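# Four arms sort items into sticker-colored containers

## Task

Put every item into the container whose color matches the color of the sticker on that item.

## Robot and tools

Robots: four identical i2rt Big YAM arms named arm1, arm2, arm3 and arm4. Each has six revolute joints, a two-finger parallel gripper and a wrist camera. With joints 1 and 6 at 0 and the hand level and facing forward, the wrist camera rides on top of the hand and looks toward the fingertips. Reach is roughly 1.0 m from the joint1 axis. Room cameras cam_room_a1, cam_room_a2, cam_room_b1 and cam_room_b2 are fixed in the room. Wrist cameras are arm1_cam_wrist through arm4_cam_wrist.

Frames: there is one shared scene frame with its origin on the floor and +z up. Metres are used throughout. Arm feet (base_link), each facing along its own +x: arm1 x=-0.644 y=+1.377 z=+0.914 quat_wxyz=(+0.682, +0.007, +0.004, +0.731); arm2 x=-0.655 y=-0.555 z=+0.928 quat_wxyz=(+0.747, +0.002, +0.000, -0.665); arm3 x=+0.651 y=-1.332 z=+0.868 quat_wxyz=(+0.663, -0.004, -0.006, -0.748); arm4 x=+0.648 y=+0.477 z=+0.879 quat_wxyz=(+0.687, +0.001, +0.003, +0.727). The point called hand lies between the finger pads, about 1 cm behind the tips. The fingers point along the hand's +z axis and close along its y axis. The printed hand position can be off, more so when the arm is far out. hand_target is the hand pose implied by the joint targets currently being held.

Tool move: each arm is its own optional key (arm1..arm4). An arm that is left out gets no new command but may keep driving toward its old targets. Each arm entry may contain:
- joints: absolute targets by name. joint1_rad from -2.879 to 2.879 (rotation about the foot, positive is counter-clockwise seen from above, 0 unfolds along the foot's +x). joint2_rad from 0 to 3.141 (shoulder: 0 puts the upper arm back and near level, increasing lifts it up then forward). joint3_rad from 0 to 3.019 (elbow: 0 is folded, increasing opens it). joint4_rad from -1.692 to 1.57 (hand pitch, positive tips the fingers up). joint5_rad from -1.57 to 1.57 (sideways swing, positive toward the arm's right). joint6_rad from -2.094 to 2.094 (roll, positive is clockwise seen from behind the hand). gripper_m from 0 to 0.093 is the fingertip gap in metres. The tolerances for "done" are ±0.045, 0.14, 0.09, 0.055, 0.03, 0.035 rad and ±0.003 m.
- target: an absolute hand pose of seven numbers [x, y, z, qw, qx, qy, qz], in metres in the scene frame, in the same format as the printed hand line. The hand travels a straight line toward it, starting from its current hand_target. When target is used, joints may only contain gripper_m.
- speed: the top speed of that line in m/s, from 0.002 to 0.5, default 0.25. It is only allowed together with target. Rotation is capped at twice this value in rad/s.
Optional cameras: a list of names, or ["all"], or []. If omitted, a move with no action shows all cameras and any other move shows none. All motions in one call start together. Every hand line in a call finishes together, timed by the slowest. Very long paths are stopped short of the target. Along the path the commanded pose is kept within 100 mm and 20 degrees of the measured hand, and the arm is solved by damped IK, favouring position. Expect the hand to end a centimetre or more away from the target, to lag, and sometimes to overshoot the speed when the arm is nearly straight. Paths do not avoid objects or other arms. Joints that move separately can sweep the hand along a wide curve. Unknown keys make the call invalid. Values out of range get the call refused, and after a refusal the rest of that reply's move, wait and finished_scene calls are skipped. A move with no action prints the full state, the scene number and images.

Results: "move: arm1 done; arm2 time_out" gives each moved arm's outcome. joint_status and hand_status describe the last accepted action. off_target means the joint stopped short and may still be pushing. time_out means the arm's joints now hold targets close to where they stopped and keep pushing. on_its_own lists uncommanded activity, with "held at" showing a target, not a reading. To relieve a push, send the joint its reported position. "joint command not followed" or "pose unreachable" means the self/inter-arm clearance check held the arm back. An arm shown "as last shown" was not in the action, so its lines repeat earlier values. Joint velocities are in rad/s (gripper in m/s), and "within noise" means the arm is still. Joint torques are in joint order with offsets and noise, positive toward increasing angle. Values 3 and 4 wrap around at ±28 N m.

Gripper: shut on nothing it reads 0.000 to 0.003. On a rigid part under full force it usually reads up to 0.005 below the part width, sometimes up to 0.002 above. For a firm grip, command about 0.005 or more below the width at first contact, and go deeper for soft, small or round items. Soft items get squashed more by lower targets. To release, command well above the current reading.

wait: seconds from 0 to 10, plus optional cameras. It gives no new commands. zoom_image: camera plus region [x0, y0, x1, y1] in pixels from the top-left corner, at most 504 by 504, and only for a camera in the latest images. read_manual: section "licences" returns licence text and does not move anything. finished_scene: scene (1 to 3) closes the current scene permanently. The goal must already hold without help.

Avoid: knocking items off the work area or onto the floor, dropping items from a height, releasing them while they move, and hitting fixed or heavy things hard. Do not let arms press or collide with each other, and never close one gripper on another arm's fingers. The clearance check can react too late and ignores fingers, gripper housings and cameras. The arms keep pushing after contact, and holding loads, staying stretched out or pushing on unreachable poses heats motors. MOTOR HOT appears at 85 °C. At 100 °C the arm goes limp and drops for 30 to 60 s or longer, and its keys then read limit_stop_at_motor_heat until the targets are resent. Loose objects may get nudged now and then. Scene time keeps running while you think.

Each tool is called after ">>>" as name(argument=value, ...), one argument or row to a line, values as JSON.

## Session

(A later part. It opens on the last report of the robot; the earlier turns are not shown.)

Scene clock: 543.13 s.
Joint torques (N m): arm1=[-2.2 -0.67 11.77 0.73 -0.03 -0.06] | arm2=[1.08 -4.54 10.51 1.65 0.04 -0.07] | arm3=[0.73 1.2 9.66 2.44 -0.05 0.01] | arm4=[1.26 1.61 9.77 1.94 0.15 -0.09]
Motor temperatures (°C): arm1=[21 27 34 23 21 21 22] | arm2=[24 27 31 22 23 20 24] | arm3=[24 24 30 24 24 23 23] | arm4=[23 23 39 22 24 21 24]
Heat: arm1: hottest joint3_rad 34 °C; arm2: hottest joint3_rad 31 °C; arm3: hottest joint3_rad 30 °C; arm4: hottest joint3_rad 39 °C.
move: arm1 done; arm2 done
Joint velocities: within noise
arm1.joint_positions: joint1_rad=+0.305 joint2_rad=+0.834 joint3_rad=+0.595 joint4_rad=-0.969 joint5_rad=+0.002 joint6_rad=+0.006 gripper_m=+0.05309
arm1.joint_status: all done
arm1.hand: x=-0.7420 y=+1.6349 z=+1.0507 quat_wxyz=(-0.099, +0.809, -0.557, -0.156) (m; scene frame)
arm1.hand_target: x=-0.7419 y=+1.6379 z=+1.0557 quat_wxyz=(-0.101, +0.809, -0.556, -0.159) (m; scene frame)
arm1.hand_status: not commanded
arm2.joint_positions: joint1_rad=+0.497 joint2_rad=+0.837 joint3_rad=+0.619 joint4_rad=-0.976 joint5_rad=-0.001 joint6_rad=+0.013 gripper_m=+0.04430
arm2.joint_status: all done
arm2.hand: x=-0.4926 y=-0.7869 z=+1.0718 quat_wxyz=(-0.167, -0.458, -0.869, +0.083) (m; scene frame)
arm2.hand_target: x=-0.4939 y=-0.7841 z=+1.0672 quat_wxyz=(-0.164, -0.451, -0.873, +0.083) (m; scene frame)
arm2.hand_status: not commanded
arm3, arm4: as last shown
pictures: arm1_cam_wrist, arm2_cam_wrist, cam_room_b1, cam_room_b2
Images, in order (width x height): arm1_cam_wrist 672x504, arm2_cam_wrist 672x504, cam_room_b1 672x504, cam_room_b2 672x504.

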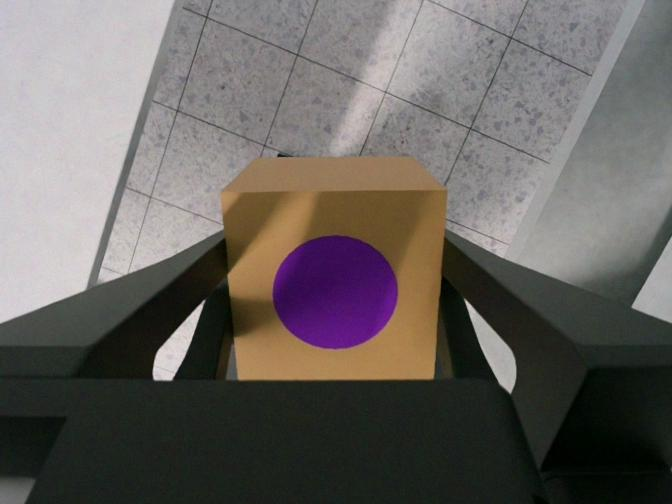

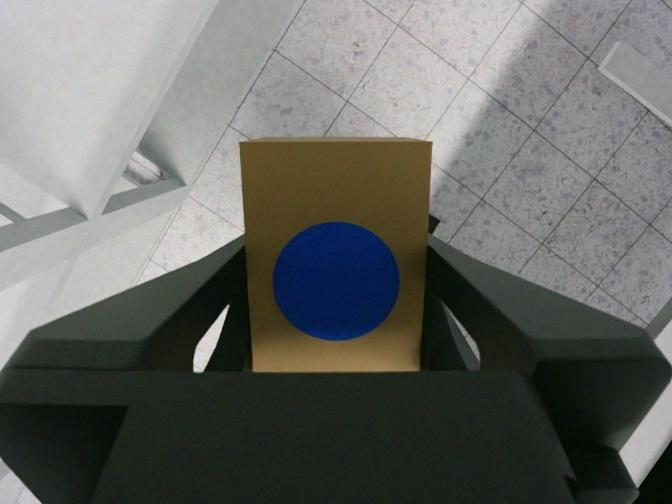

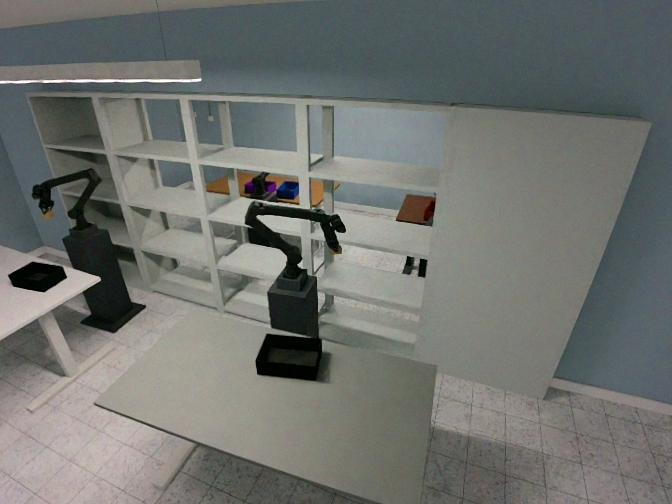

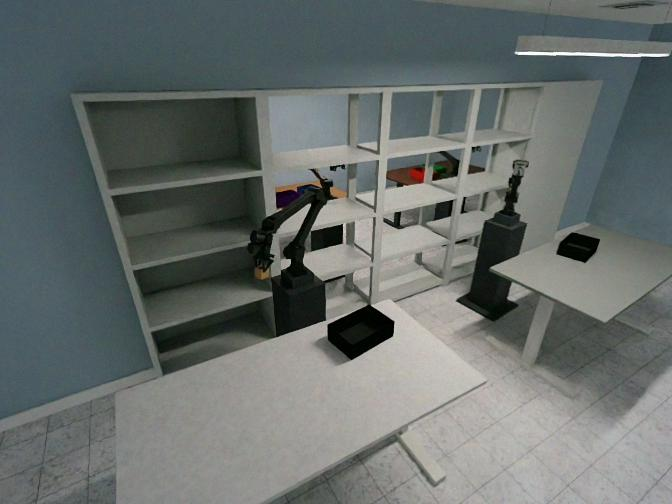

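>>> move(
  arm1={"joints": {"joint1_rad": -2.27}},
  arm2={"joints": {"joint1_rad": 2.108}},
  cameras=["cam_room_b1", "cam_room_b2", "arm1_cam_wrist", "arm2_cam_wrist", "cam_room_a1", "cam_room_a2"],
)

Scene clock: 549.73 s.
Joint torques (N m): arm1=[-2.08 -1.08 11.81 0.88 0.01 -0.03] | arm2=[0.97 -4.6 10.52 1.68 0.03 -0.06] | arm3=[0.67 1.32 9.72 2.44 -0.06 0.01] | arm4=[1.73 1.55 9.87 1.83 0.16 -0.08]
Motor temperatures (°C): arm1=[21 27 34 23 21 21 22] | arm2=[23 27 32 22 22 20 24] | arm3=[24 24 30 24 24 23 23] | arm4=[23 23 39 22 24 21 24]
Heat: arm1: hottest joint3_rad 34 °C; arm2: hottest joint3_rad 32 °C; arm3: hottest joint3_rad 30 °C; arm4: hottest joint3_rad 39 °C.
move: arm1 done; arm2 done
Joint velocities: within noise
arm1.joint_positions: joint1_rad=-2.265 joint2_rad=+0.834 joint3_rad=+0.595 joint4_rad=-0.969 joint5_rad=+0.002 joint6_rad=+0.005 gripper_m=+0.05309
arm1.joint_status: all done
arm1.hand: x=-0.4176 y=+1.2144 z=+1.0445 quat_wxyz=(-0.164, -0.305, -0.937, +0.057) (m; scene frame)
arm1.hand_target: x=-0.4160 y=+1.2117 z=+1.0495 quat_wxyz=(-0.167, -0.304, -0.936, +0.058) (m; scene frame)
arm1.hand_status: not commanded
arm2.joint_positions: joint1_rad=+2.105 joint2_rad=+0.837 joint3_rad=+0.619 joint4_rad=-0.976 joint5_rad=-0.001 joint6_rad=+0.012 gripper_m=+0.04430
arm2.joint_status: all done
arm2.hand: x=-0.4304 y=-0.3845 z=+1.0732 quat_wxyz=(-0.178, +0.309, -0.932, -0.063) (m; scene frame)
arm2.hand_target: x=-0.4332 y=-0.3859 z=+1.0686 quat_wxyz=(-0.176, +0.316, -0.930, -0.060) (m; scene frame)
arm2.hand_status: not commanded
arm3, arm4: as last shown
pictures: arm1_cam_wrist, arm2_cam_wrist, cam_room_a1, cam_room_a2, cam_room_b1, cam_room_b2
Images, in order (width x height): arm1_cam_wrist 672x504, arm2_cam_wrist 672x504, cam_room_a1 672x504, cam_room_a2 672x504, cam_room_b1 672x504, cam_room_b2 672x504.

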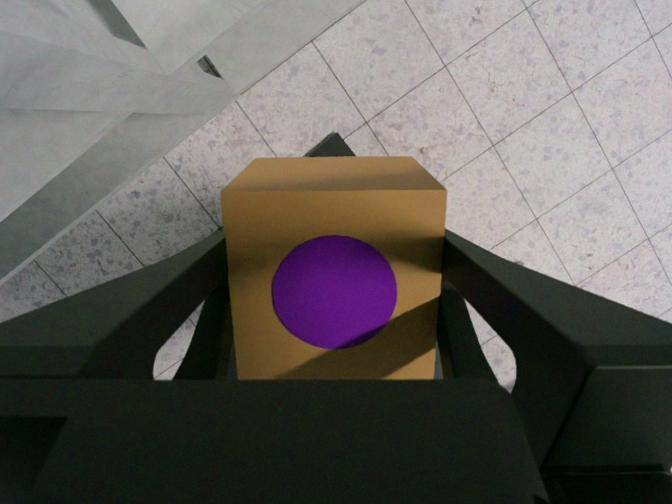

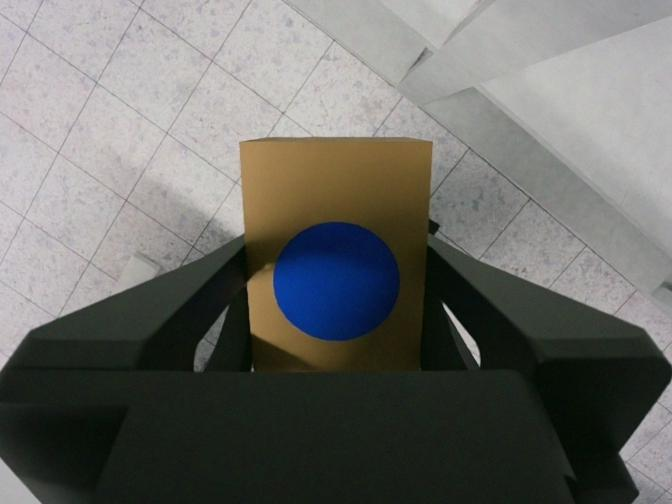

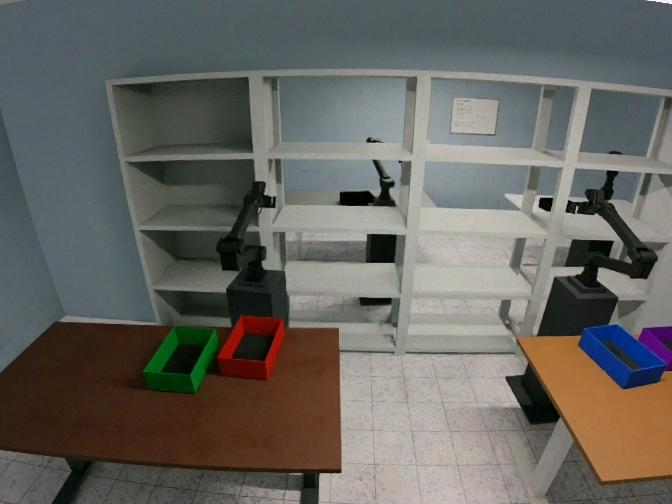

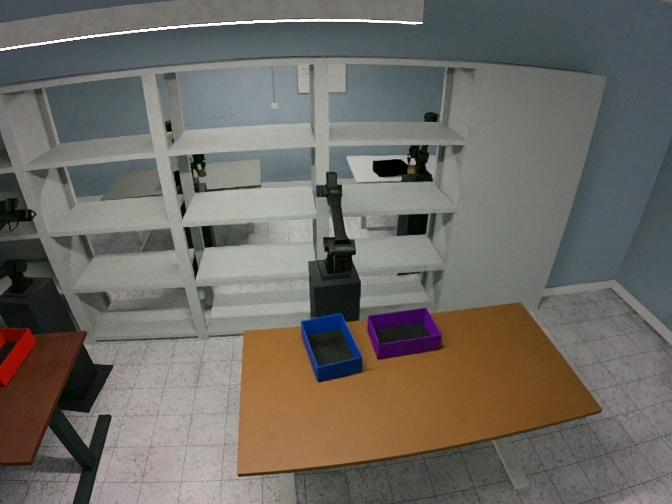

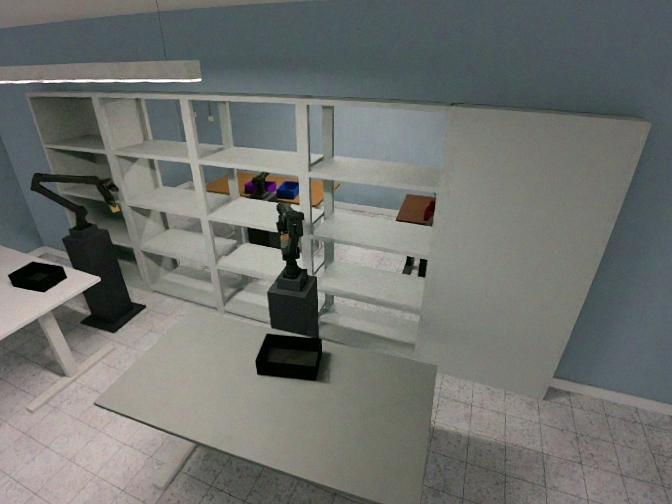

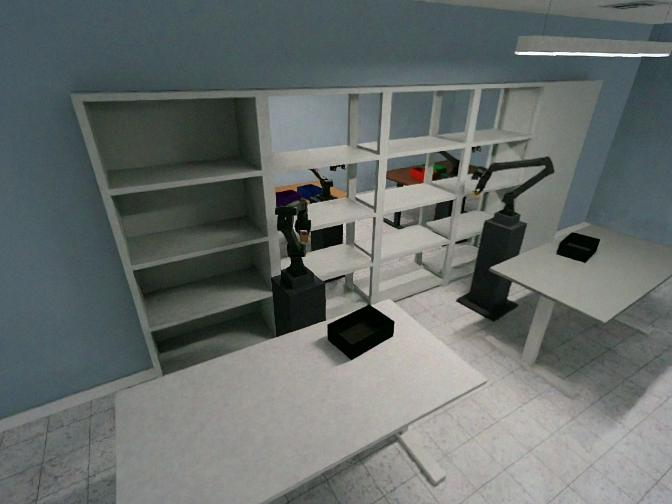

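>>> zoom_image(
  camera="arm2_cam_wrist",
  region=[270, 0, 672, 300],
)

>>> zoom_image(
  camera="arm1_cam_wrist",
  region=[0, 0, 400, 300],
)

>>> zoom_image(
  camera="cam_room_b2",
  region=[240, 120, 540, 320],
)

>>> zoom_image(
  camera="cam_room_b1",
  region=[20, 120, 340, 330],
)

Scaled by 1.254.

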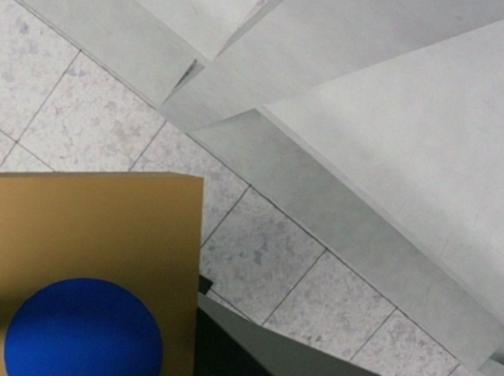

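Scaled by 1.260.

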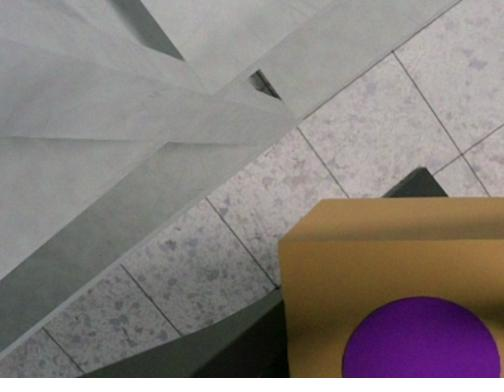

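Scaled by 1.680.

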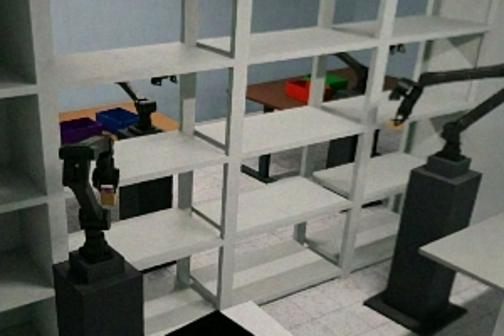

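Scaled by 1.575.

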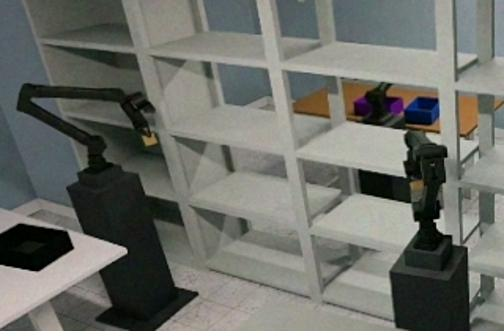

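>>> move(
  arm4={"joints": {"joint2_rad": 0.834, "joint3_rad": 0.607, "joint4_rad": -0.573}},
  arm3={"joints": {"joint2_rad": 0.834, "joint3_rad": 0.607, "joint4_rad": -0.573}},
  cameras=["arm4_cam_wrist", "arm3_cam_wrist"],
)

Scene clock: 583.60 s.
Joint torques (N m): arm1=[-1.9 -0.73 11.86 0.79 0 -0.02] | arm2=[0.91 -4.6 10.52 1.66 0.03 -0.06] | arm3=[0.73 -4.13 9.88 1.87 -0.04 0.02] | arm4=[1.38 -3.78 10.09 1.51 0.15 -0.09]
Motor temperatures (°C): arm1=[21 26 34 23 21 21 23] | arm2=[23 27 33 22 22 20 25] | arm3=[24 24 30 24 24 23 23] | arm4=[22 23 39 22 24 21 24]
Heat: arm1: hottest joint3_rad 34 °C; arm2: hottest joint3_rad 33 °C; arm3: hottest joint3_rad 30 °C; arm4: hottest joint3_rad 39 °C.
move: arm3 done; arm4 done
Joint velocities: within noise
arm1, arm2: as last shown
arm3.joint_positions: joint1_rad=-1.491 joint2_rad=+0.837 joint3_rad=+0.599 joint4_rad=-0.587 joint5_rad=+0.001 joint6_rad=-0.006 gripper_m=+0.09402
arm3.joint_status: all done
arm3.hand: x=+0.2929 y=-1.3136 z=+1.0520 quat_wxyz=(+0.003, -0.931, +0.019, +0.364) (m; scene frame)
arm3.hand_target: x=+0.2886 y=-1.3104 z=+1.0595 quat_wxyz=(+0.003, -0.927, +0.026, +0.375) (m; scene frame)
arm3.hand_status: not commanded
arm4.joint_positions: joint1_rad=+1.496 joint2_rad=+0.831 joint3_rad=+0.597 joint4_rad=-0.588 joint5_rad=-0.002 joint6_rad=+0.012 gripper_m=+0.09402
arm4.joint_status: all done
arm4.hand: x=+0.2918 y=+0.4845 z=+1.0664 quat_wxyz=(+0.002, +0.930, -0.014, -0.368) (m; scene frame)
arm4.hand_target: x=+0.2862 y=+0.4837 z=+1.0734 quat_wxyz=(-0.001, +0.926, -0.007, -0.378) (m; scene frame)
arm4.hand_status: not commanded
pictures: arm3_cam_wrist, arm4_cam_wrist
Images, in order (width x height): arm3_cam_wrist 672x504, arm4_cam_wrist 672x504.

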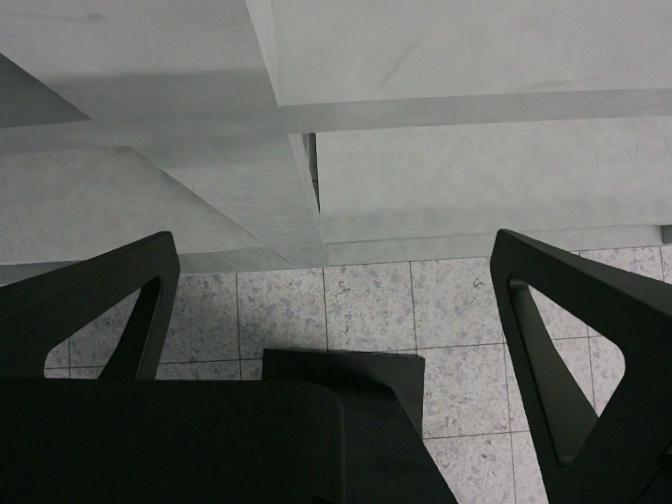

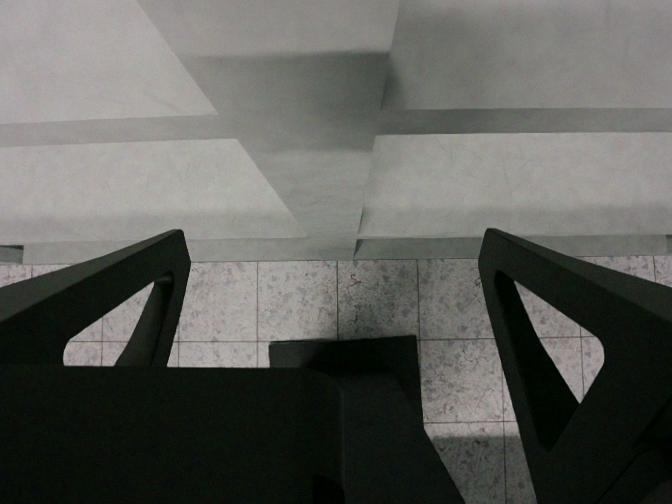

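>>> move(
  arm1={"target": [-0.04, 0.935, 1.05, 0.165, 0.306, 0.936, -0.0539], "speed": 0.15},
  arm2={"target": [-0.04, -0.085, 1.05, 0.1644, -0.3157, 0.9328, 0.0557], "speed": 0.15},
  cameras=["all"],
)

Scene clock: 640.67 s.
Joint torques (N m): arm1=[0.97 -9.76 21.05 4.67 -1.12 0.26] | arm2=[0.79 -23.47 17.05 0.9 0.12 -0.04] | arm3=[0.62 -4.25 9.92 1.91 -0.04 0.01] | arm4=[0.97 -3.6 9.95 1.63 0.17 -0.09]
Motor temperatures (°C): arm1=[21 25 36 23 22 21 23] | arm2=[23 26 35 22 22 20 25] | arm3=[24 24 31 24 24 23 23] | arm4=[22 23 40 22 24 21 24]
Heat: arm1: hottest joint3_rad 36 °C; arm2: hottest joint3_rad 35 °C; arm3: hottest joint3_rad 31 °C; arm4: hottest joint3_rad 40 °C.
move: arm1 off_target; arm2 off_target
Joint velocities: within noise
arm1.joint_positions: joint1_rad=-2.357 joint2_rad=+1.709 joint3_rad=+1.194 joint4_rad=-0.898 joint5_rad=-0.002 joint6_rad=-0.068 gripper_m=+0.05307
arm1.joint_status: not commanded
arm1.hand: x=-0.2568 y=+1.0400 z=+0.9701 quat_wxyz=(-0.065, -0.318, -0.945, +0.030) (m; scene frame)
arm1.hand_target: x=-0.1818 y=+1.0087 z=+1.0109 quat_wxyz=(-0.165, -0.305, -0.937, +0.051) (m; scene frame)
arm1.hand_status: off_target (0.254 m and 11.9 deg from the pose sent, 0.470 m and 0.4 deg at the start; pose on its path clipped on 60 of 124 steps)
arm2.joint_positions: joint1_rad=+2.105 joint2_rad=+2.199 joint3_rad=+2.079 joint4_rad=-1.120 joint5_rad=-0.001 joint6_rad=+0.012 gripper_m=+0.04430
arm2.joint_status: not commanded
arm2.hand: x=-0.0515 y=-0.0955 z=+1.0473 quat_wxyz=(-0.157, +0.310, -0.936, -0.055) (m; scene frame)
arm2.hand_target: x=-0.0408 y=-0.0856 z=+1.0501 quat_wxyz=(-0.166, +0.316, -0.933, -0.056) (m; scene frame)
arm2.hand_status: off_target (0.016 m and 1.2 deg from the pose sent, 0.493 m and 2.0 deg at the start)
arm3, arm4: as last shown
pictures: arm1_cam_wrist, arm2_cam_wrist, arm3_cam_wrist, arm4_cam_wrist, cam_room_a1, cam_room_a2, cam_room_b1, cam_room_b2
Images, in order (width x height): arm1_cam_wrist 672x504, arm2_cam_wrist 672x504, arm3_cam_wrist 672x504, arm4_cam_wrist 672x504, cam_room_a1 672x504, cam_room_a2 672x504, cam_room_b1 672x504, cam_room_b2 672x504.

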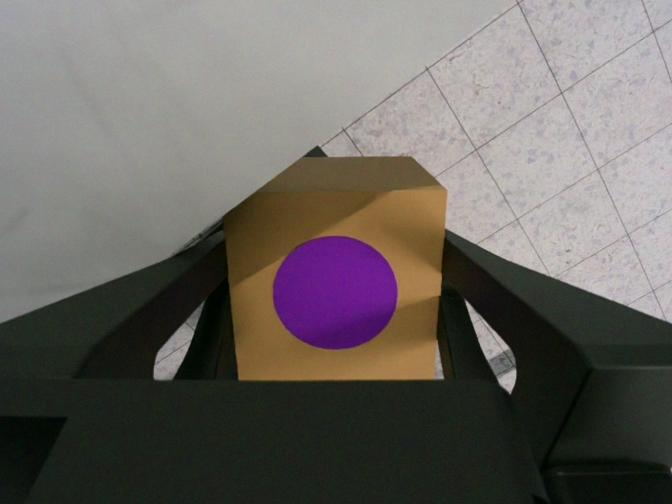

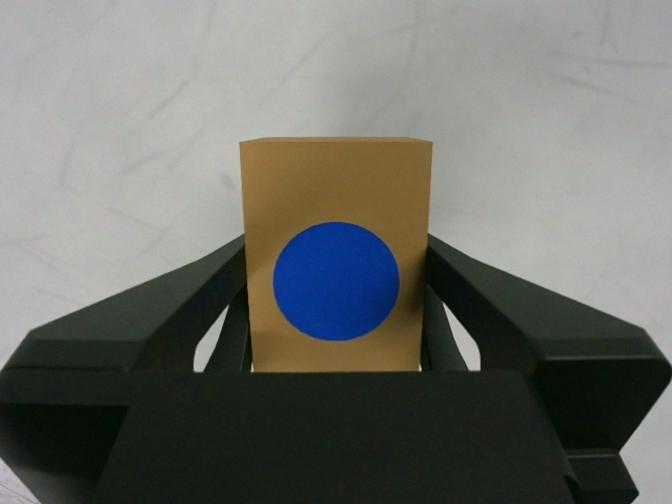

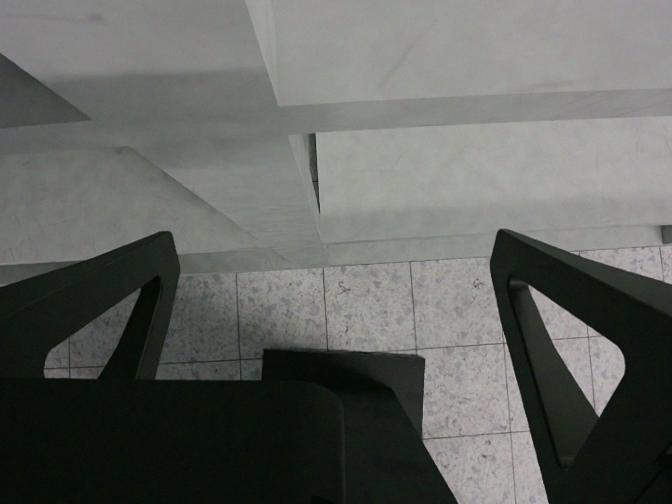

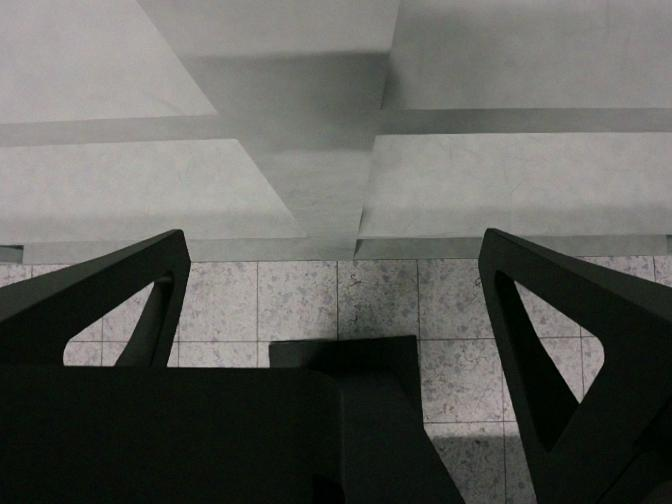

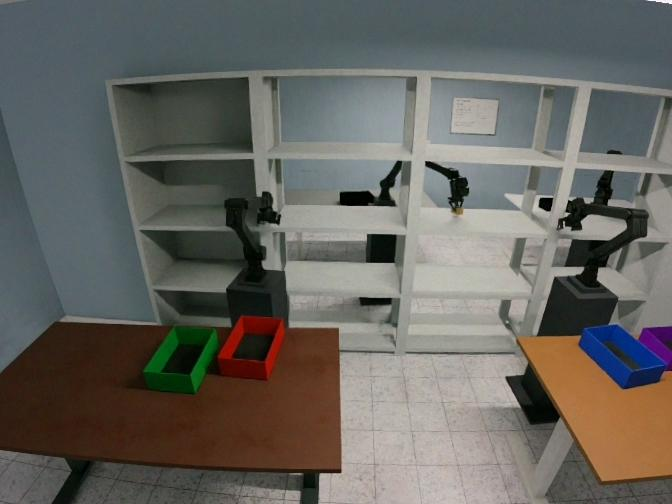

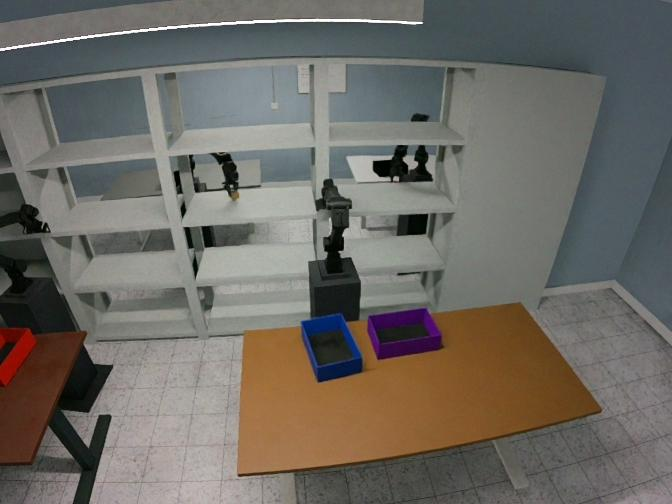

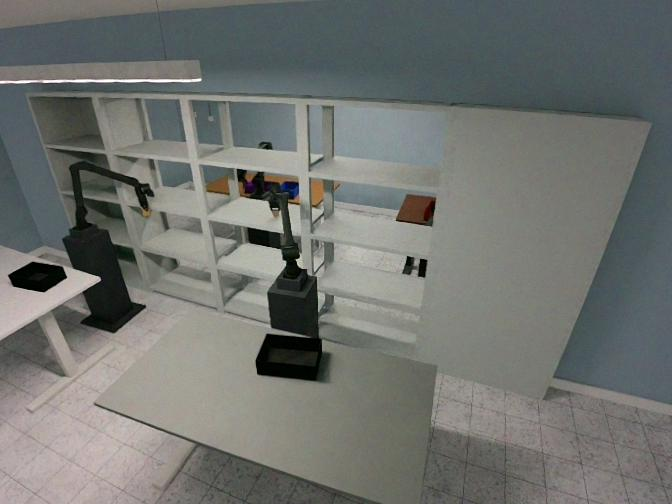

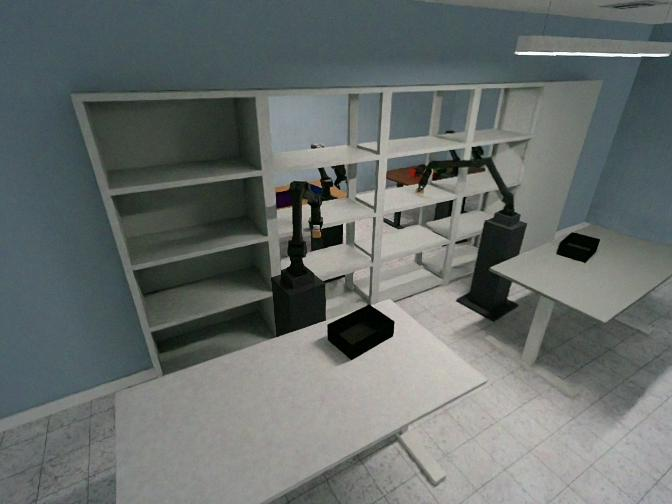

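>>> move(
  arm1={"target": [-0.37, 1.18, 1.06, 0.165, 0.306, 0.936, -0.0539], "speed": 0.15},
  cameras=["arm1_cam_wrist", "cam_room_b1"],
)

Scene clock: 648.30 s.
Joint torques (N m): arm1=[-0.73 -3.66 11.32 0.57 0.1 0.08] | arm2=[0.85 -23.3 17.07 0.91 0.12 -0.05] | arm3=[0.79 -4.19 9.98 1.85 -0.05 0.01] | arm4=[1.2 -3.78 10.07 1.57 0.14 -0.08]
Motor temperatures (°C): arm1=[21 25 39 23 22 21 23] | arm2=[23 27 35 22 22 20 25] | arm3=[24 24 31 24 24 23 23] | arm4=[22 23 40 22 24 21 24]
Heat: arm1: hottest joint3_rad 39 °C; arm2: hottest joint3_rad 35 °C; arm3: hottest joint3_rad 31 °C; arm4: hottest joint3_rad 40 °C.
move: arm1 done
Joint velocities: within noise
arm1.joint_positions: joint1_rad=-2.280 joint2_rad=+1.022 joint3_rad=+0.728 joint4_rad=-0.918 joint5_rad=-0.008 joint6_rad=-0.003 gripper_m=+0.05307
arm1.joint_status: not commanded
arm1.hand: x=-0.3722 y=+1.1775 z=+1.0557 quat_wxyz=(-0.163, -0.307, -0.936, +0.054) (m; scene frame)
arm1.hand_target: x=-0.3700 y=+1.1800 z=+1.0599 quat_wxyz=(-0.165, -0.306, -0.936, +0.054) (m; scene frame)
arm1.hand_status: done (0.005 m and 0.3 deg from the pose sent, 0.201 m and 11.9 deg at the start)
arm2, arm3, arm4: as last shown
pictures: arm1_cam_wrist, cam_room_b1
Images, in order (width x height): arm1_cam_wrist 672x504, cam_room_b1 672x504.

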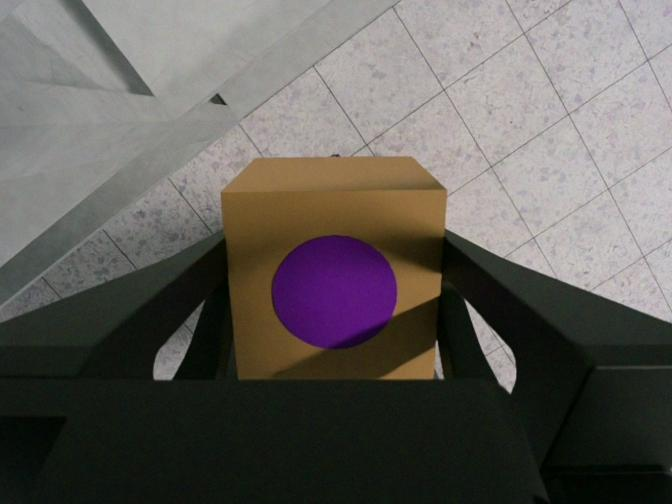

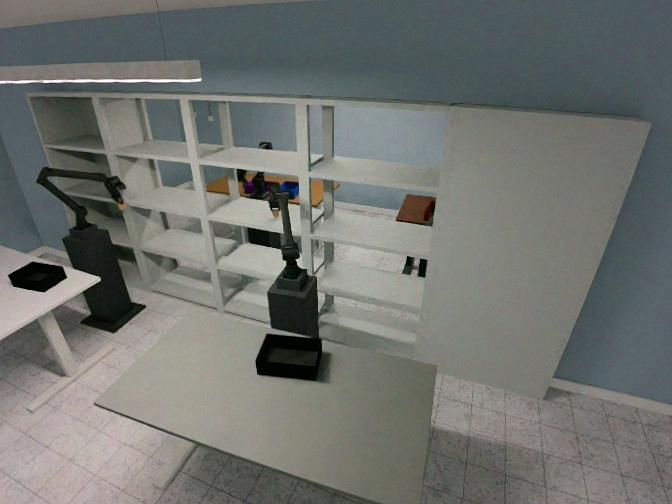

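>>> move(
  arm2={"target": [-0.005, -0.06, 1.045, 0.1644, -0.3157, 0.9328, 0.0557], "speed": 0.06},
  arm1={"target": [-0.36, 1.17, 1.095, 0.165, 0.306, 0.936, -0.0539], "speed": 0.15},
)

>>> move(
  arm2={"target": [-0.005, -0.06, 1.032, 0.1644, -0.3157, 0.9328, 0.0557], "speed": 0.03},
  cameras=["arm2_cam_wrist"],
)

Scene clock: 655.23 s.
Joint torques (N m): arm1=[-1.14 -3.19 16.18 0.47 -0.06 0.04] | arm2=[0.73 -25 17.11 0.94 0.09 -0.06] | arm3=[0.67 -4.25 9.98 1.84 -0.04 0.01] | arm4=[1.14 -3.78 10.1 1.7 0.16 -0.1]
Motor temperatures (°C): arm1=[21 25 39 23 22 21 23] | arm2=[23 27 36 22 22 20 25] | arm3=[24 24 31 24 24 23 23] | arm4=[22 23 40 22 24 21 24]
Heat: arm1: hottest joint3_rad 39 °C; arm2: hottest joint3_rad 36 °C; arm3: hottest joint3_rad 31 °C; arm4: hottest joint3_rad 40 °C.
move: arm1 off_target; arm2 off_target
Joint velocities: within noise
arm1.joint_positions: joint1_rad=-2.280 joint2_rad=+1.022 joint3_rad=+0.776 joint4_rad=-1.007 joint5_rad=-0.008 joint6_rad=-0.003 gripper_m=+0.05307
arm1.joint_status: not commanded
arm1.hand: x=-0.3759 y=+1.1804 z=+1.0698 quat_wxyz=(-0.144, -0.309, -0.939, +0.047) (m; scene frame)
arm1.hand_target: x=-0.3610 y=+1.1707 z=+1.0949 quat_wxyz=(-0.165, -0.306, -0.936, +0.054) (m; scene frame)
arm1.hand_status: off_target (0.032 m and 2.6 deg from the pose sent, 0.042 m and 0.2 deg at the start)
arm2.joint_positions: joint1_rad=+2.105 joint2_rad=+2.376 joint3_rad=+2.394 joint4_rad=-1.253 joint5_rad=-0.001 joint6_rad=+0.012 gripper_m=+0.04430
arm2.joint_status: not commanded
arm2.hand: x=-0.0146 y=-0.0674 z=+1.0475 quat_wxyz=(-0.159, +0.310, -0.936, -0.056) (m; scene frame)
arm2.hand_target: x=-0.0057 y=-0.0606 z=+1.0451 quat_wxyz=(-0.166, +0.316, -0.933, -0.056) (m; scene frame)
arm2.hand_status: off_target (0.012 m and 1.0 deg from the pose sent, 0.059 m and 1.2 deg at the start)
arm3, arm4: as last shown
pictures: none

Scene clock: 656.20 s.
Joint torques (N m): arm1=[-1.85 -3.19 16.29 0.46 -0.04 0.05] | arm2=[0.67 -25.11 14.38 2.14 0.09 -0.06] | arm3=[0.79 -4.19 9.96 1.88 -0.04 0.01] | arm4=[1.08 -3.49 9.91 1.72 0.17 -0.08]
Motor temperatures (°C): arm1=[21 25 39 23 22 21 23] | arm2=[23 27 36 22 22 20 25] | arm3=[24 24 31 24 24 23 23] | arm4=[22 23 40 22 24 21 24]
Heat: arm1: hottest joint3_rad 39 °C; arm2: hottest joint3_rad 36 °C; arm3: hottest joint3_rad 31 °C; arm4: hottest joint3_rad 40 °C.
move: arm2 off_target
Joint velocities: within noise
arm1, arm3, arm4: as last shown
arm2.joint_positions: joint1_rad=+2.105 joint2_rad=+2.376 joint3_rad=+2.394 joint4_rad=-1.251 joint5_rad=-0.001 joint6_rad=+0.012 gripper_m=+0.04430
arm2.joint_status: not commanded
arm2.hand: x=-0.0142 y=-0.0670 z=+1.0477 quat_wxyz=(-0.160, +0.310, -0.936, -0.057) (m; scene frame)
arm2.hand_target: x=-0.0058 y=-0.0607 z=+1.0323 quat_wxyz=(-0.165, +0.316, -0.933, -0.056) (m; scene frame)
arm2.hand_status: off_target (0.019 m and 0.9 deg from the pose sent, 0.020 m and 1.0 deg at the start)
pictures: arm2_cam_wrist
Images, in order (width x height): arm2_cam_wrist 672x504.

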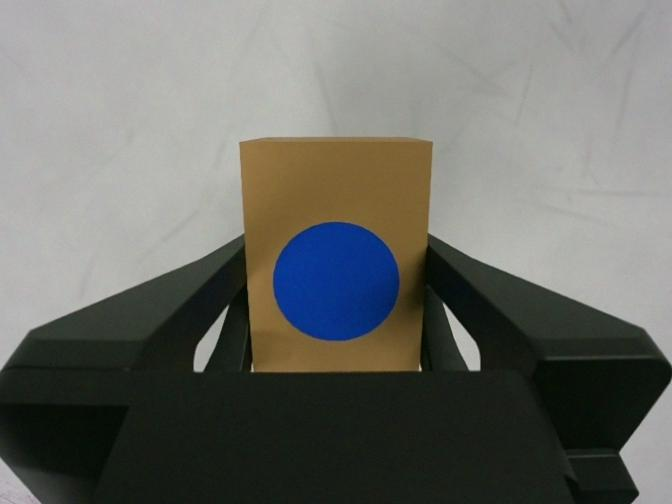

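>>> move(
  arm2={"target": [-0.005, -0.06, 1.022, 0.1644, -0.3157, 0.9328, 0.0557], "speed": 0.03},
)

Scene clock: 661.40 s.
Joint torques (N m): arm1=[-2.02 -2.9 16.23 0.54 0 0.04] | arm2=[0.67 -25 12.26 2.21 0.07 -0.06] | arm3=[0.67 -4.07 9.94 1.85 -0.05 0.01] | arm4=[1.08 -4.07 10.02 1.66 0.16 -0.08]
Motor temperatures (°C): arm1=[21 25 38 23 22 21 23] | arm2=[23 27 36 22 22 20 25] | arm3=[24 24 31 24 24 23 23] | arm4=[22 23 40 22 24 21 24]
Heat: arm1: hottest joint3_rad 38 °C; arm2: hottest joint3_rad 36 °C; arm3: hottest joint3_rad 31 °C; arm4: hottest joint3_rad 40 °C.
move: arm2 off_target
Joint velocities: within noise
arm1, arm3, arm4: as last shown
arm2.joint_positions: joint1_rad=+2.105 joint2_rad=+2.376 joint3_rad=+2.394 joint4_rad=-1.226 joint5_rad=-0.001 joint6_rad=+0.012 gripper_m=+0.04430
arm2.joint_status: not commanded
arm2.hand: x=-0.0096 y=-0.0635 z=+1.0498 quat_wxyz=(-0.172, +0.309, -0.933, -0.060) (m; scene frame)
arm2.hand_target: x=-0.0060 y=-0.0608 z=+1.0224 quat_wxyz=(-0.165, +0.316, -0.933, -0.056) (m; scene frame)
arm2.hand_status: off_target (0.028 m and 1.3 deg from the pose sent, 0.028 m and 0.9 deg at the start)
pictures: none

>>> move(
  arm2={"target": [-0.005, -0.06, 1.012, 0.1644, -0.3157, 0.9328, 0.0557], "speed": 0.03},
  cameras=["arm2_cam_wrist"],
)

Scene clock: 668.83 s.
Joint torques (N m): arm1=[-1.32 -3.08 16.27 0.44 -0.01 0.04] | arm2=[0.67 -24.94 10.62 2.26 0.07 -0.06] | arm3=[0.62 -4.19 9.94 1.89 -0.04 0] | arm4=[0.62 -3.96 10.09 1.61 0.17 -0.06]
Motor temperatures (°C): arm1=[21 25 38 23 22 21 23] | arm2=[23 27 35 22 22 20 25] | arm3=[24 24 31 24 24 23 23] | arm4=[22 23 40 22 24 21 24]
Heat: arm1: hottest joint3_rad 38 °C; arm2: hottest joint3_rad 35 °C; arm3: hottest joint3_rad 31 °C; arm4: hottest joint3_rad 40 °C.
move: arm2 off_target
Joint velocities: within noise
arm1, arm3, arm4: as last shown
arm2.joint_positions: joint1_rad=+2.105 joint2_rad=+2.376 joint3_rad=+2.389 joint4_rad=-1.202 joint5_rad=-0.001 joint6_rad=+0.012 gripper_m=+0.04430
arm2.joint_status: not commanded
arm2.hand: x=-0.0060 y=-0.0608 z=+1.0497 quat_wxyz=(-0.181, +0.308, -0.932, -0.064) (m; scene frame)
arm2.hand_target: x=-0.0063 y=-0.0611 z=+1.0127 quat_wxyz=(-0.164, +0.316, -0.933, -0.056) (m; scene frame)
arm2.hand_status: off_target (0.038 m and 2.2 deg from the pose sent, 0.038 m and 1.3 deg at the start)
pictures: arm2_cam_wrist
Images, in order (width x height): arm2_cam_wrist 672x504.

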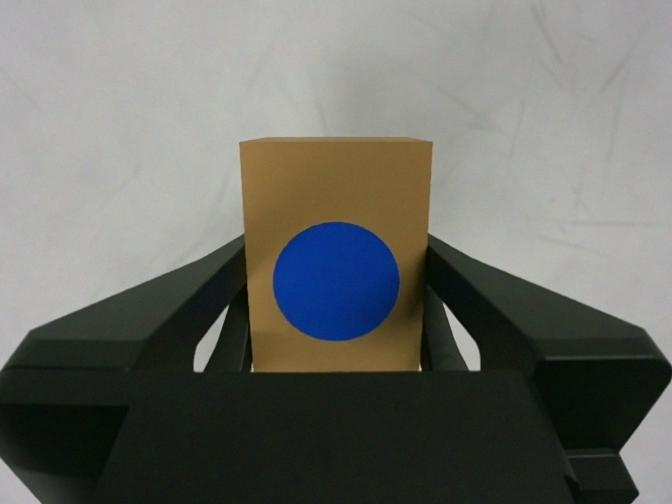

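>>> move(
  arm2={"target": [-0.012, -0.065, 1.002, 0.1644, -0.3157, 0.9328, 0.0557], "speed": 0.03},
)

>>> move(
  arm2={"target": [-0.012, -0.065, 0.992, 0.1644, -0.3157, 0.9328, 0.0557], "speed": 0.03},
  cameras=["arm2_cam_wrist", "cam_room_a2"],
)

Scene clock: 684.30 s.
Joint torques (N m): arm1=[-1.79 -2.9 16.28 0.72 -0.01 0.04] | arm2=[0.73 -27.4 9.36 2.24 0.06 -0.06] | arm3=[0.67 -4.07 9.94 1.84 -0.04 0] | arm4=[1.03 -3.49 9.99 1.68 0.14 -0.1]
Motor temperatures (°C): arm1=[21 25 38 23 22 21 23] | arm2=[23 28 35 22 22 20 25] | arm3=[24 24 31 24 24 23 23] | arm4=[22 23 40 22 24 21 24]
Heat: arm1: hottest joint3_rad 38 °C; arm2: hottest joint3_rad 35 °C; arm3: hottest joint3_rad 31 °C; arm4: hottest joint3_rad 40 °C.
move: arm2 off_target
Joint velocities: within noise
arm1, arm3, arm4: as last shown
arm2.joint_positions: joint1_rad=+2.105 joint2_rad=+2.375 joint3_rad=+2.323 joint4_rad=-1.151 joint5_rad=-0.001 joint6_rad=+0.012 gripper_m=+0.04430
arm2.joint_status: not commanded
arm2.hand: x=-0.0092 y=-0.0632 z=+1.0241 quat_wxyz=(-0.174, +0.309, -0.933, -0.061) (m; scene frame)
arm2.hand_target: x=-0.0123 y=-0.0653 z=+1.0021 quat_wxyz=(-0.164, +0.316, -0.933, -0.056) (m; scene frame)
arm2.hand_status: off_target (0.022 m and 1.5 deg from the pose sent, 0.048 m and 2.2 deg at the start)
pictures: none

Scene clock: 685.27 s.
Joint torques (N m): arm1=[-1.38 -2.61 16.21 0.66 -0.02 0.06] | arm2=[0.85 -26.29 9.11 2.47 0.05 -0.07] | arm3=[0.62 -4.19 9.94 1.85 -0.05 0.01] | arm4=[1.08 -3.49 9.95 1.62 0.17 -0.06]
Motor temperatures (°C): arm1=[21 25 38 23 22 21 23] | arm2=[23 28 35 22 22 20 25] | arm3=[24 24 31 24 24 23 23] | arm4=[22 23 40 22 24 21 24]
Heat: arm1: hottest joint3_rad 38 °C; arm2: hottest joint3_rad 35 °C; arm3: hottest joint3_rad 31 °C; arm4: hottest joint3_rad 40 °C.
move: arm2 off_target
Joint velocities: within noise
arm1: as last shown
arm2.joint_positions: joint1_rad=+2.105 joint2_rad=+2.366 joint3_rad=+2.304 joint4_rad=-1.132 joint5_rad=-0.001 joint6_rad=+0.012 gripper_m=+0.04430
arm2.joint_status: not commanded
arm2.hand: x=-0.0093 y=-0.0633 z=+1.0240 quat_wxyz=(-0.178, +0.309, -0.932, -0.063) (m; scene frame)
arm2.hand_target: x=-0.0127 y=-0.0656 z=+0.9925 quat_wxyz=(-0.164, +0.316, -0.933, -0.056) (m; scene frame)
arm2.hand_status: off_target (0.032 m and 2.0 deg from the pose sent, 0.032 m and 1.5 deg at the start)
arm3.joint_positions: joint1_rad=-1.491 joint2_rad=+0.837 joint3_rad=+0.599 joint4_rad=-0.587 joint5_rad=+0.001 joint6_rad=-0.006 gripper_m=+0.09402
arm3.joint_status: not commanded
arm3.hand: x=+0.2929 y=-1.3136 z=+1.0520 quat_wxyz=(+0.003, -0.931, +0.019, +0.364) (m; scene frame)
arm3.hand_target: x=+0.2886 y=-1.3104 z=+1.0595 quat_wxyz=(+0.003, -0.927, +0.026, +0.375) (m; scene frame)
arm3.hand_status: not commanded
arm4.joint_positions: joint1_rad=+1.496 joint2_rad=+0.831 joint3_rad=+0.597 joint4_rad=-0.588 joint5_rad=-0.002 joint6_rad=+0.012 gripper_m=+0.09402
arm4.joint_status: not commanded
arm4.hand: x=+0.2918 y=+0.4845 z=+1.0664 quat_wxyz=(+0.002, +0.930, -0.014, -0.368) (m; scene frame)
arm4.hand_target: x=+0.2862 y=+0.4837 z=+1.0734 quat_wxyz=(-0.001, +0.926, -0.007, -0.378) (m; scene frame)
arm4.hand_status: not commanded
pictures: arm2_cam_wrist, cam_room_a2
Images, in order (width x height): arm2_cam_wrist 672x504, cam_room_a2 672x504.

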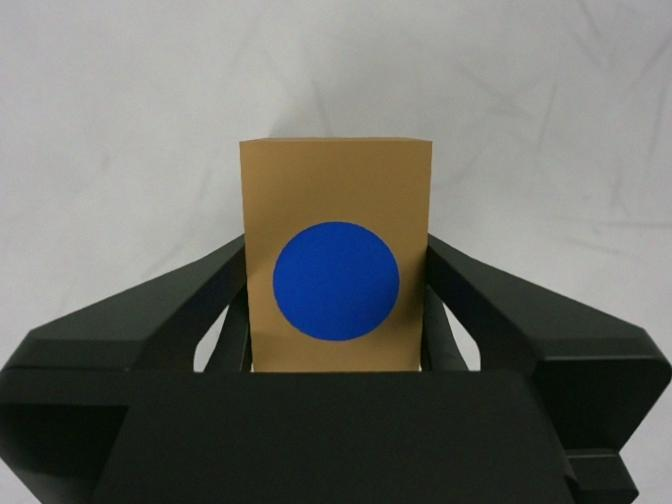

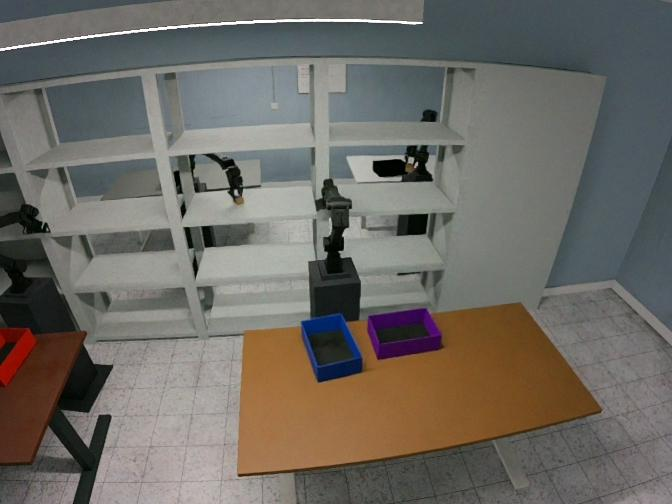

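>>> move(
  arm4={"joints": {"joint2_rad": 1.535, "joint3_rad": 0.293, "joint4_rad": 1.5, "joint1_rad": 2.19}},
  cameras=["arm4_cam_wrist", "cam_room_a2"],
)

Scene clock: 701.90 s.
Joint torques (N m): arm1=[-1.79 -2.61 16.14 0.54 -0.01 0.04] | arm2=[0.62 -26.4 9.11 2.47 0.06 -0.06] | arm3=[0.73 -4.13 9.96 1.88 -0.04 0.01] | arm4=[1.08 -7 4.86 2 0.14 -0.08]
Motor temperatures (°C): arm1=[21 25 39 23 22 21 23] | arm2=[23 28 34 22 22 20 25] | arm3=[24 24 31 24 24 23 23] | arm4=[22 23 40 22 24 21 24]
Heat: arm1: hottest joint3_rad 39 °C; arm2: hottest joint3_rad 34 °C; arm3: hottest joint3_rad 31 °C; arm4: hottest joint3_rad 40 °C.
move: arm4 done
Joint velocities: within noise
arm1, arm2, arm3: as last shown
arm4.joint_positions: joint1_rad=+2.187 joint2_rad=+1.522 joint3_rad=+0.281 joint4_rad=+1.482 joint5_rad=-0.001 joint6_rad=+0.012 gripper_m=+0.09402
arm4.joint_status: all done
arm4.hand: x=+0.3077 y=+0.2064 z=+1.0916 quat_wxyz=(+0.265, +0.581, +0.200, -0.743) (m; scene frame)
arm4.hand_target: x=+0.3058 y=+0.2035 z=+1.0948 quat_wxyz=(+0.263, +0.573, +0.202, -0.749) (m; scene frame)
arm4.hand_status: not commanded
pictures: arm4_cam_wrist, cam_room_a2
Images, in order (width x height): arm4_cam_wrist 672x504, cam_room_a2 672x504.

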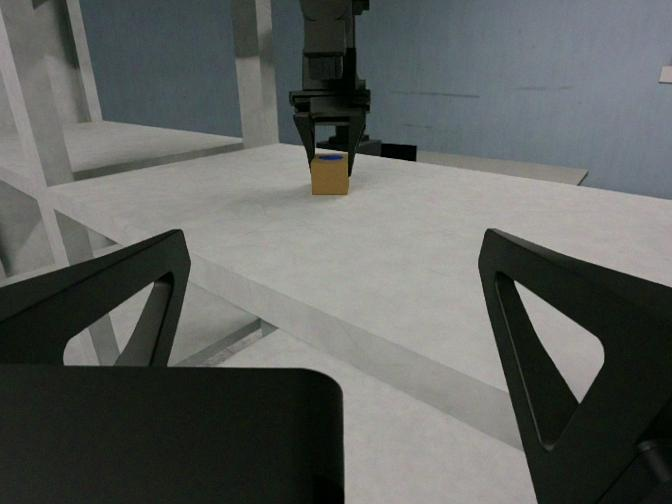

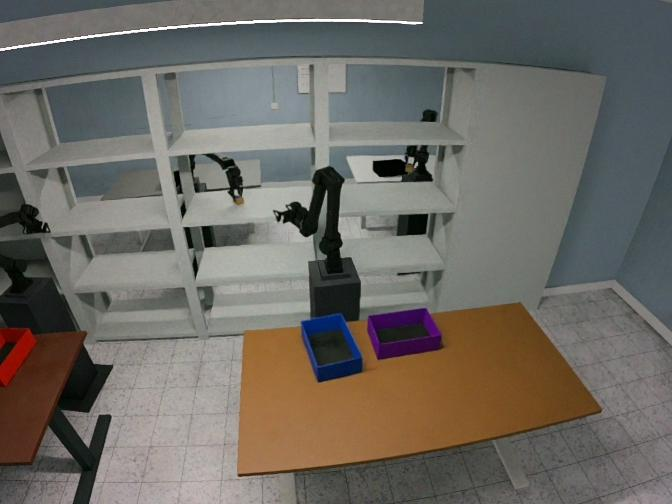

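Excellent view. Zoom in.

>>> zoom_image(
  camera="arm4_cam_wrist",
  region=[270, 120, 390, 220],
)

Scaled by 4.200.

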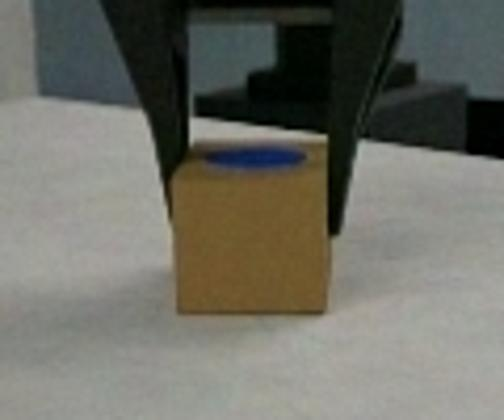

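>>> move(
  arm2={"target": [-0.012, -0.065, 0.985, 0.1644, -0.3157, 0.9328, 0.0557], "speed": 0.03},
  cameras=["arm4_cam_wrist"],
)

>>> zoom_image(
  camera="arm4_cam_wrist",
  region=[270, 120, 390, 220],
)

Scene clock: 722.23 s.
Joint torques (N m): arm1=[-1.49 -2.37 16.28 0.58 0.02 0.02] | arm2=[0.79 -25.52 8.94 2.65 0.06 -0.07] | arm3=[0.97 -4.01 9.94 1.87 -0.05 0.02] | arm4=[0.91 -7.06 4.88 1.98 0.15 -0.05]
Motor temperatures (°C): arm1=[21 25 39 23 22 21 23] | arm2=[23 29 33 22 22 20 25] | arm3=[24 24 31 24 24 23 23] | arm4=[22 23 37 22 24 21 24]
Heat: arm1: hottest joint3_rad 39 °C; arm2: hottest joint3_rad 33 °C; arm3: hottest joint3_rad 31 °C; arm4: hottest joint3_rad 37 °C.
move: arm2 off_target
Joint velocities: within noise
arm1, arm3, arm4: as last shown
arm2.joint_positions: joint1_rad=+2.105 joint2_rad=+2.359 joint3_rad=+2.291 joint4_rad=-1.119 joint5_rad=-0.001 joint6_rad=+0.012 gripper_m=+0.04430
arm2.joint_status: not commanded
arm2.hand: x=-0.0094 y=-0.0634 z=+1.0241 quat_wxyz=(-0.181, +0.308, -0.932, -0.064) (m; scene frame)
arm2.hand_target: x=-0.0131 y=-0.0659 z=+0.9859 quat_wxyz=(-0.164, +0.316, -0.933, -0.056) (m; scene frame)
arm2.hand_status: off_target (0.039 m and 2.3 deg from the pose sent, 0.039 m and 2.0 deg at the start)
pictures: arm4_cam_wrist
Images, in order (width x height): arm4_cam_wrist 672x504.

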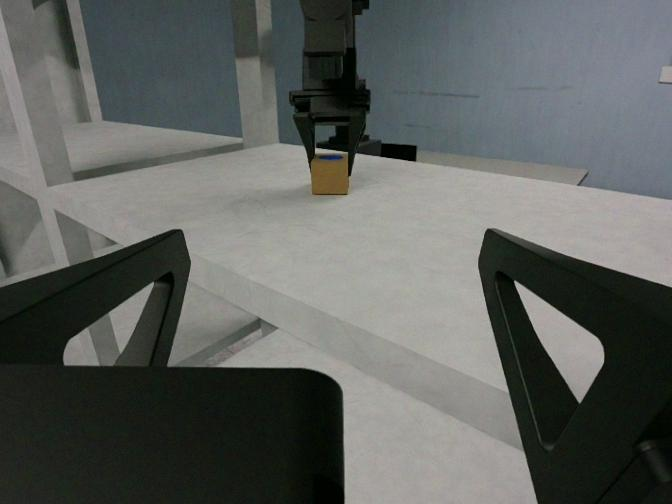

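Scaled by 4.200.

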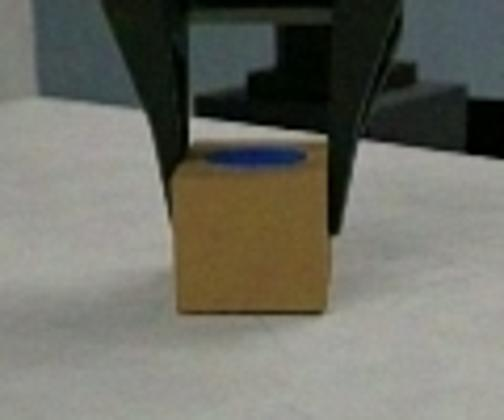

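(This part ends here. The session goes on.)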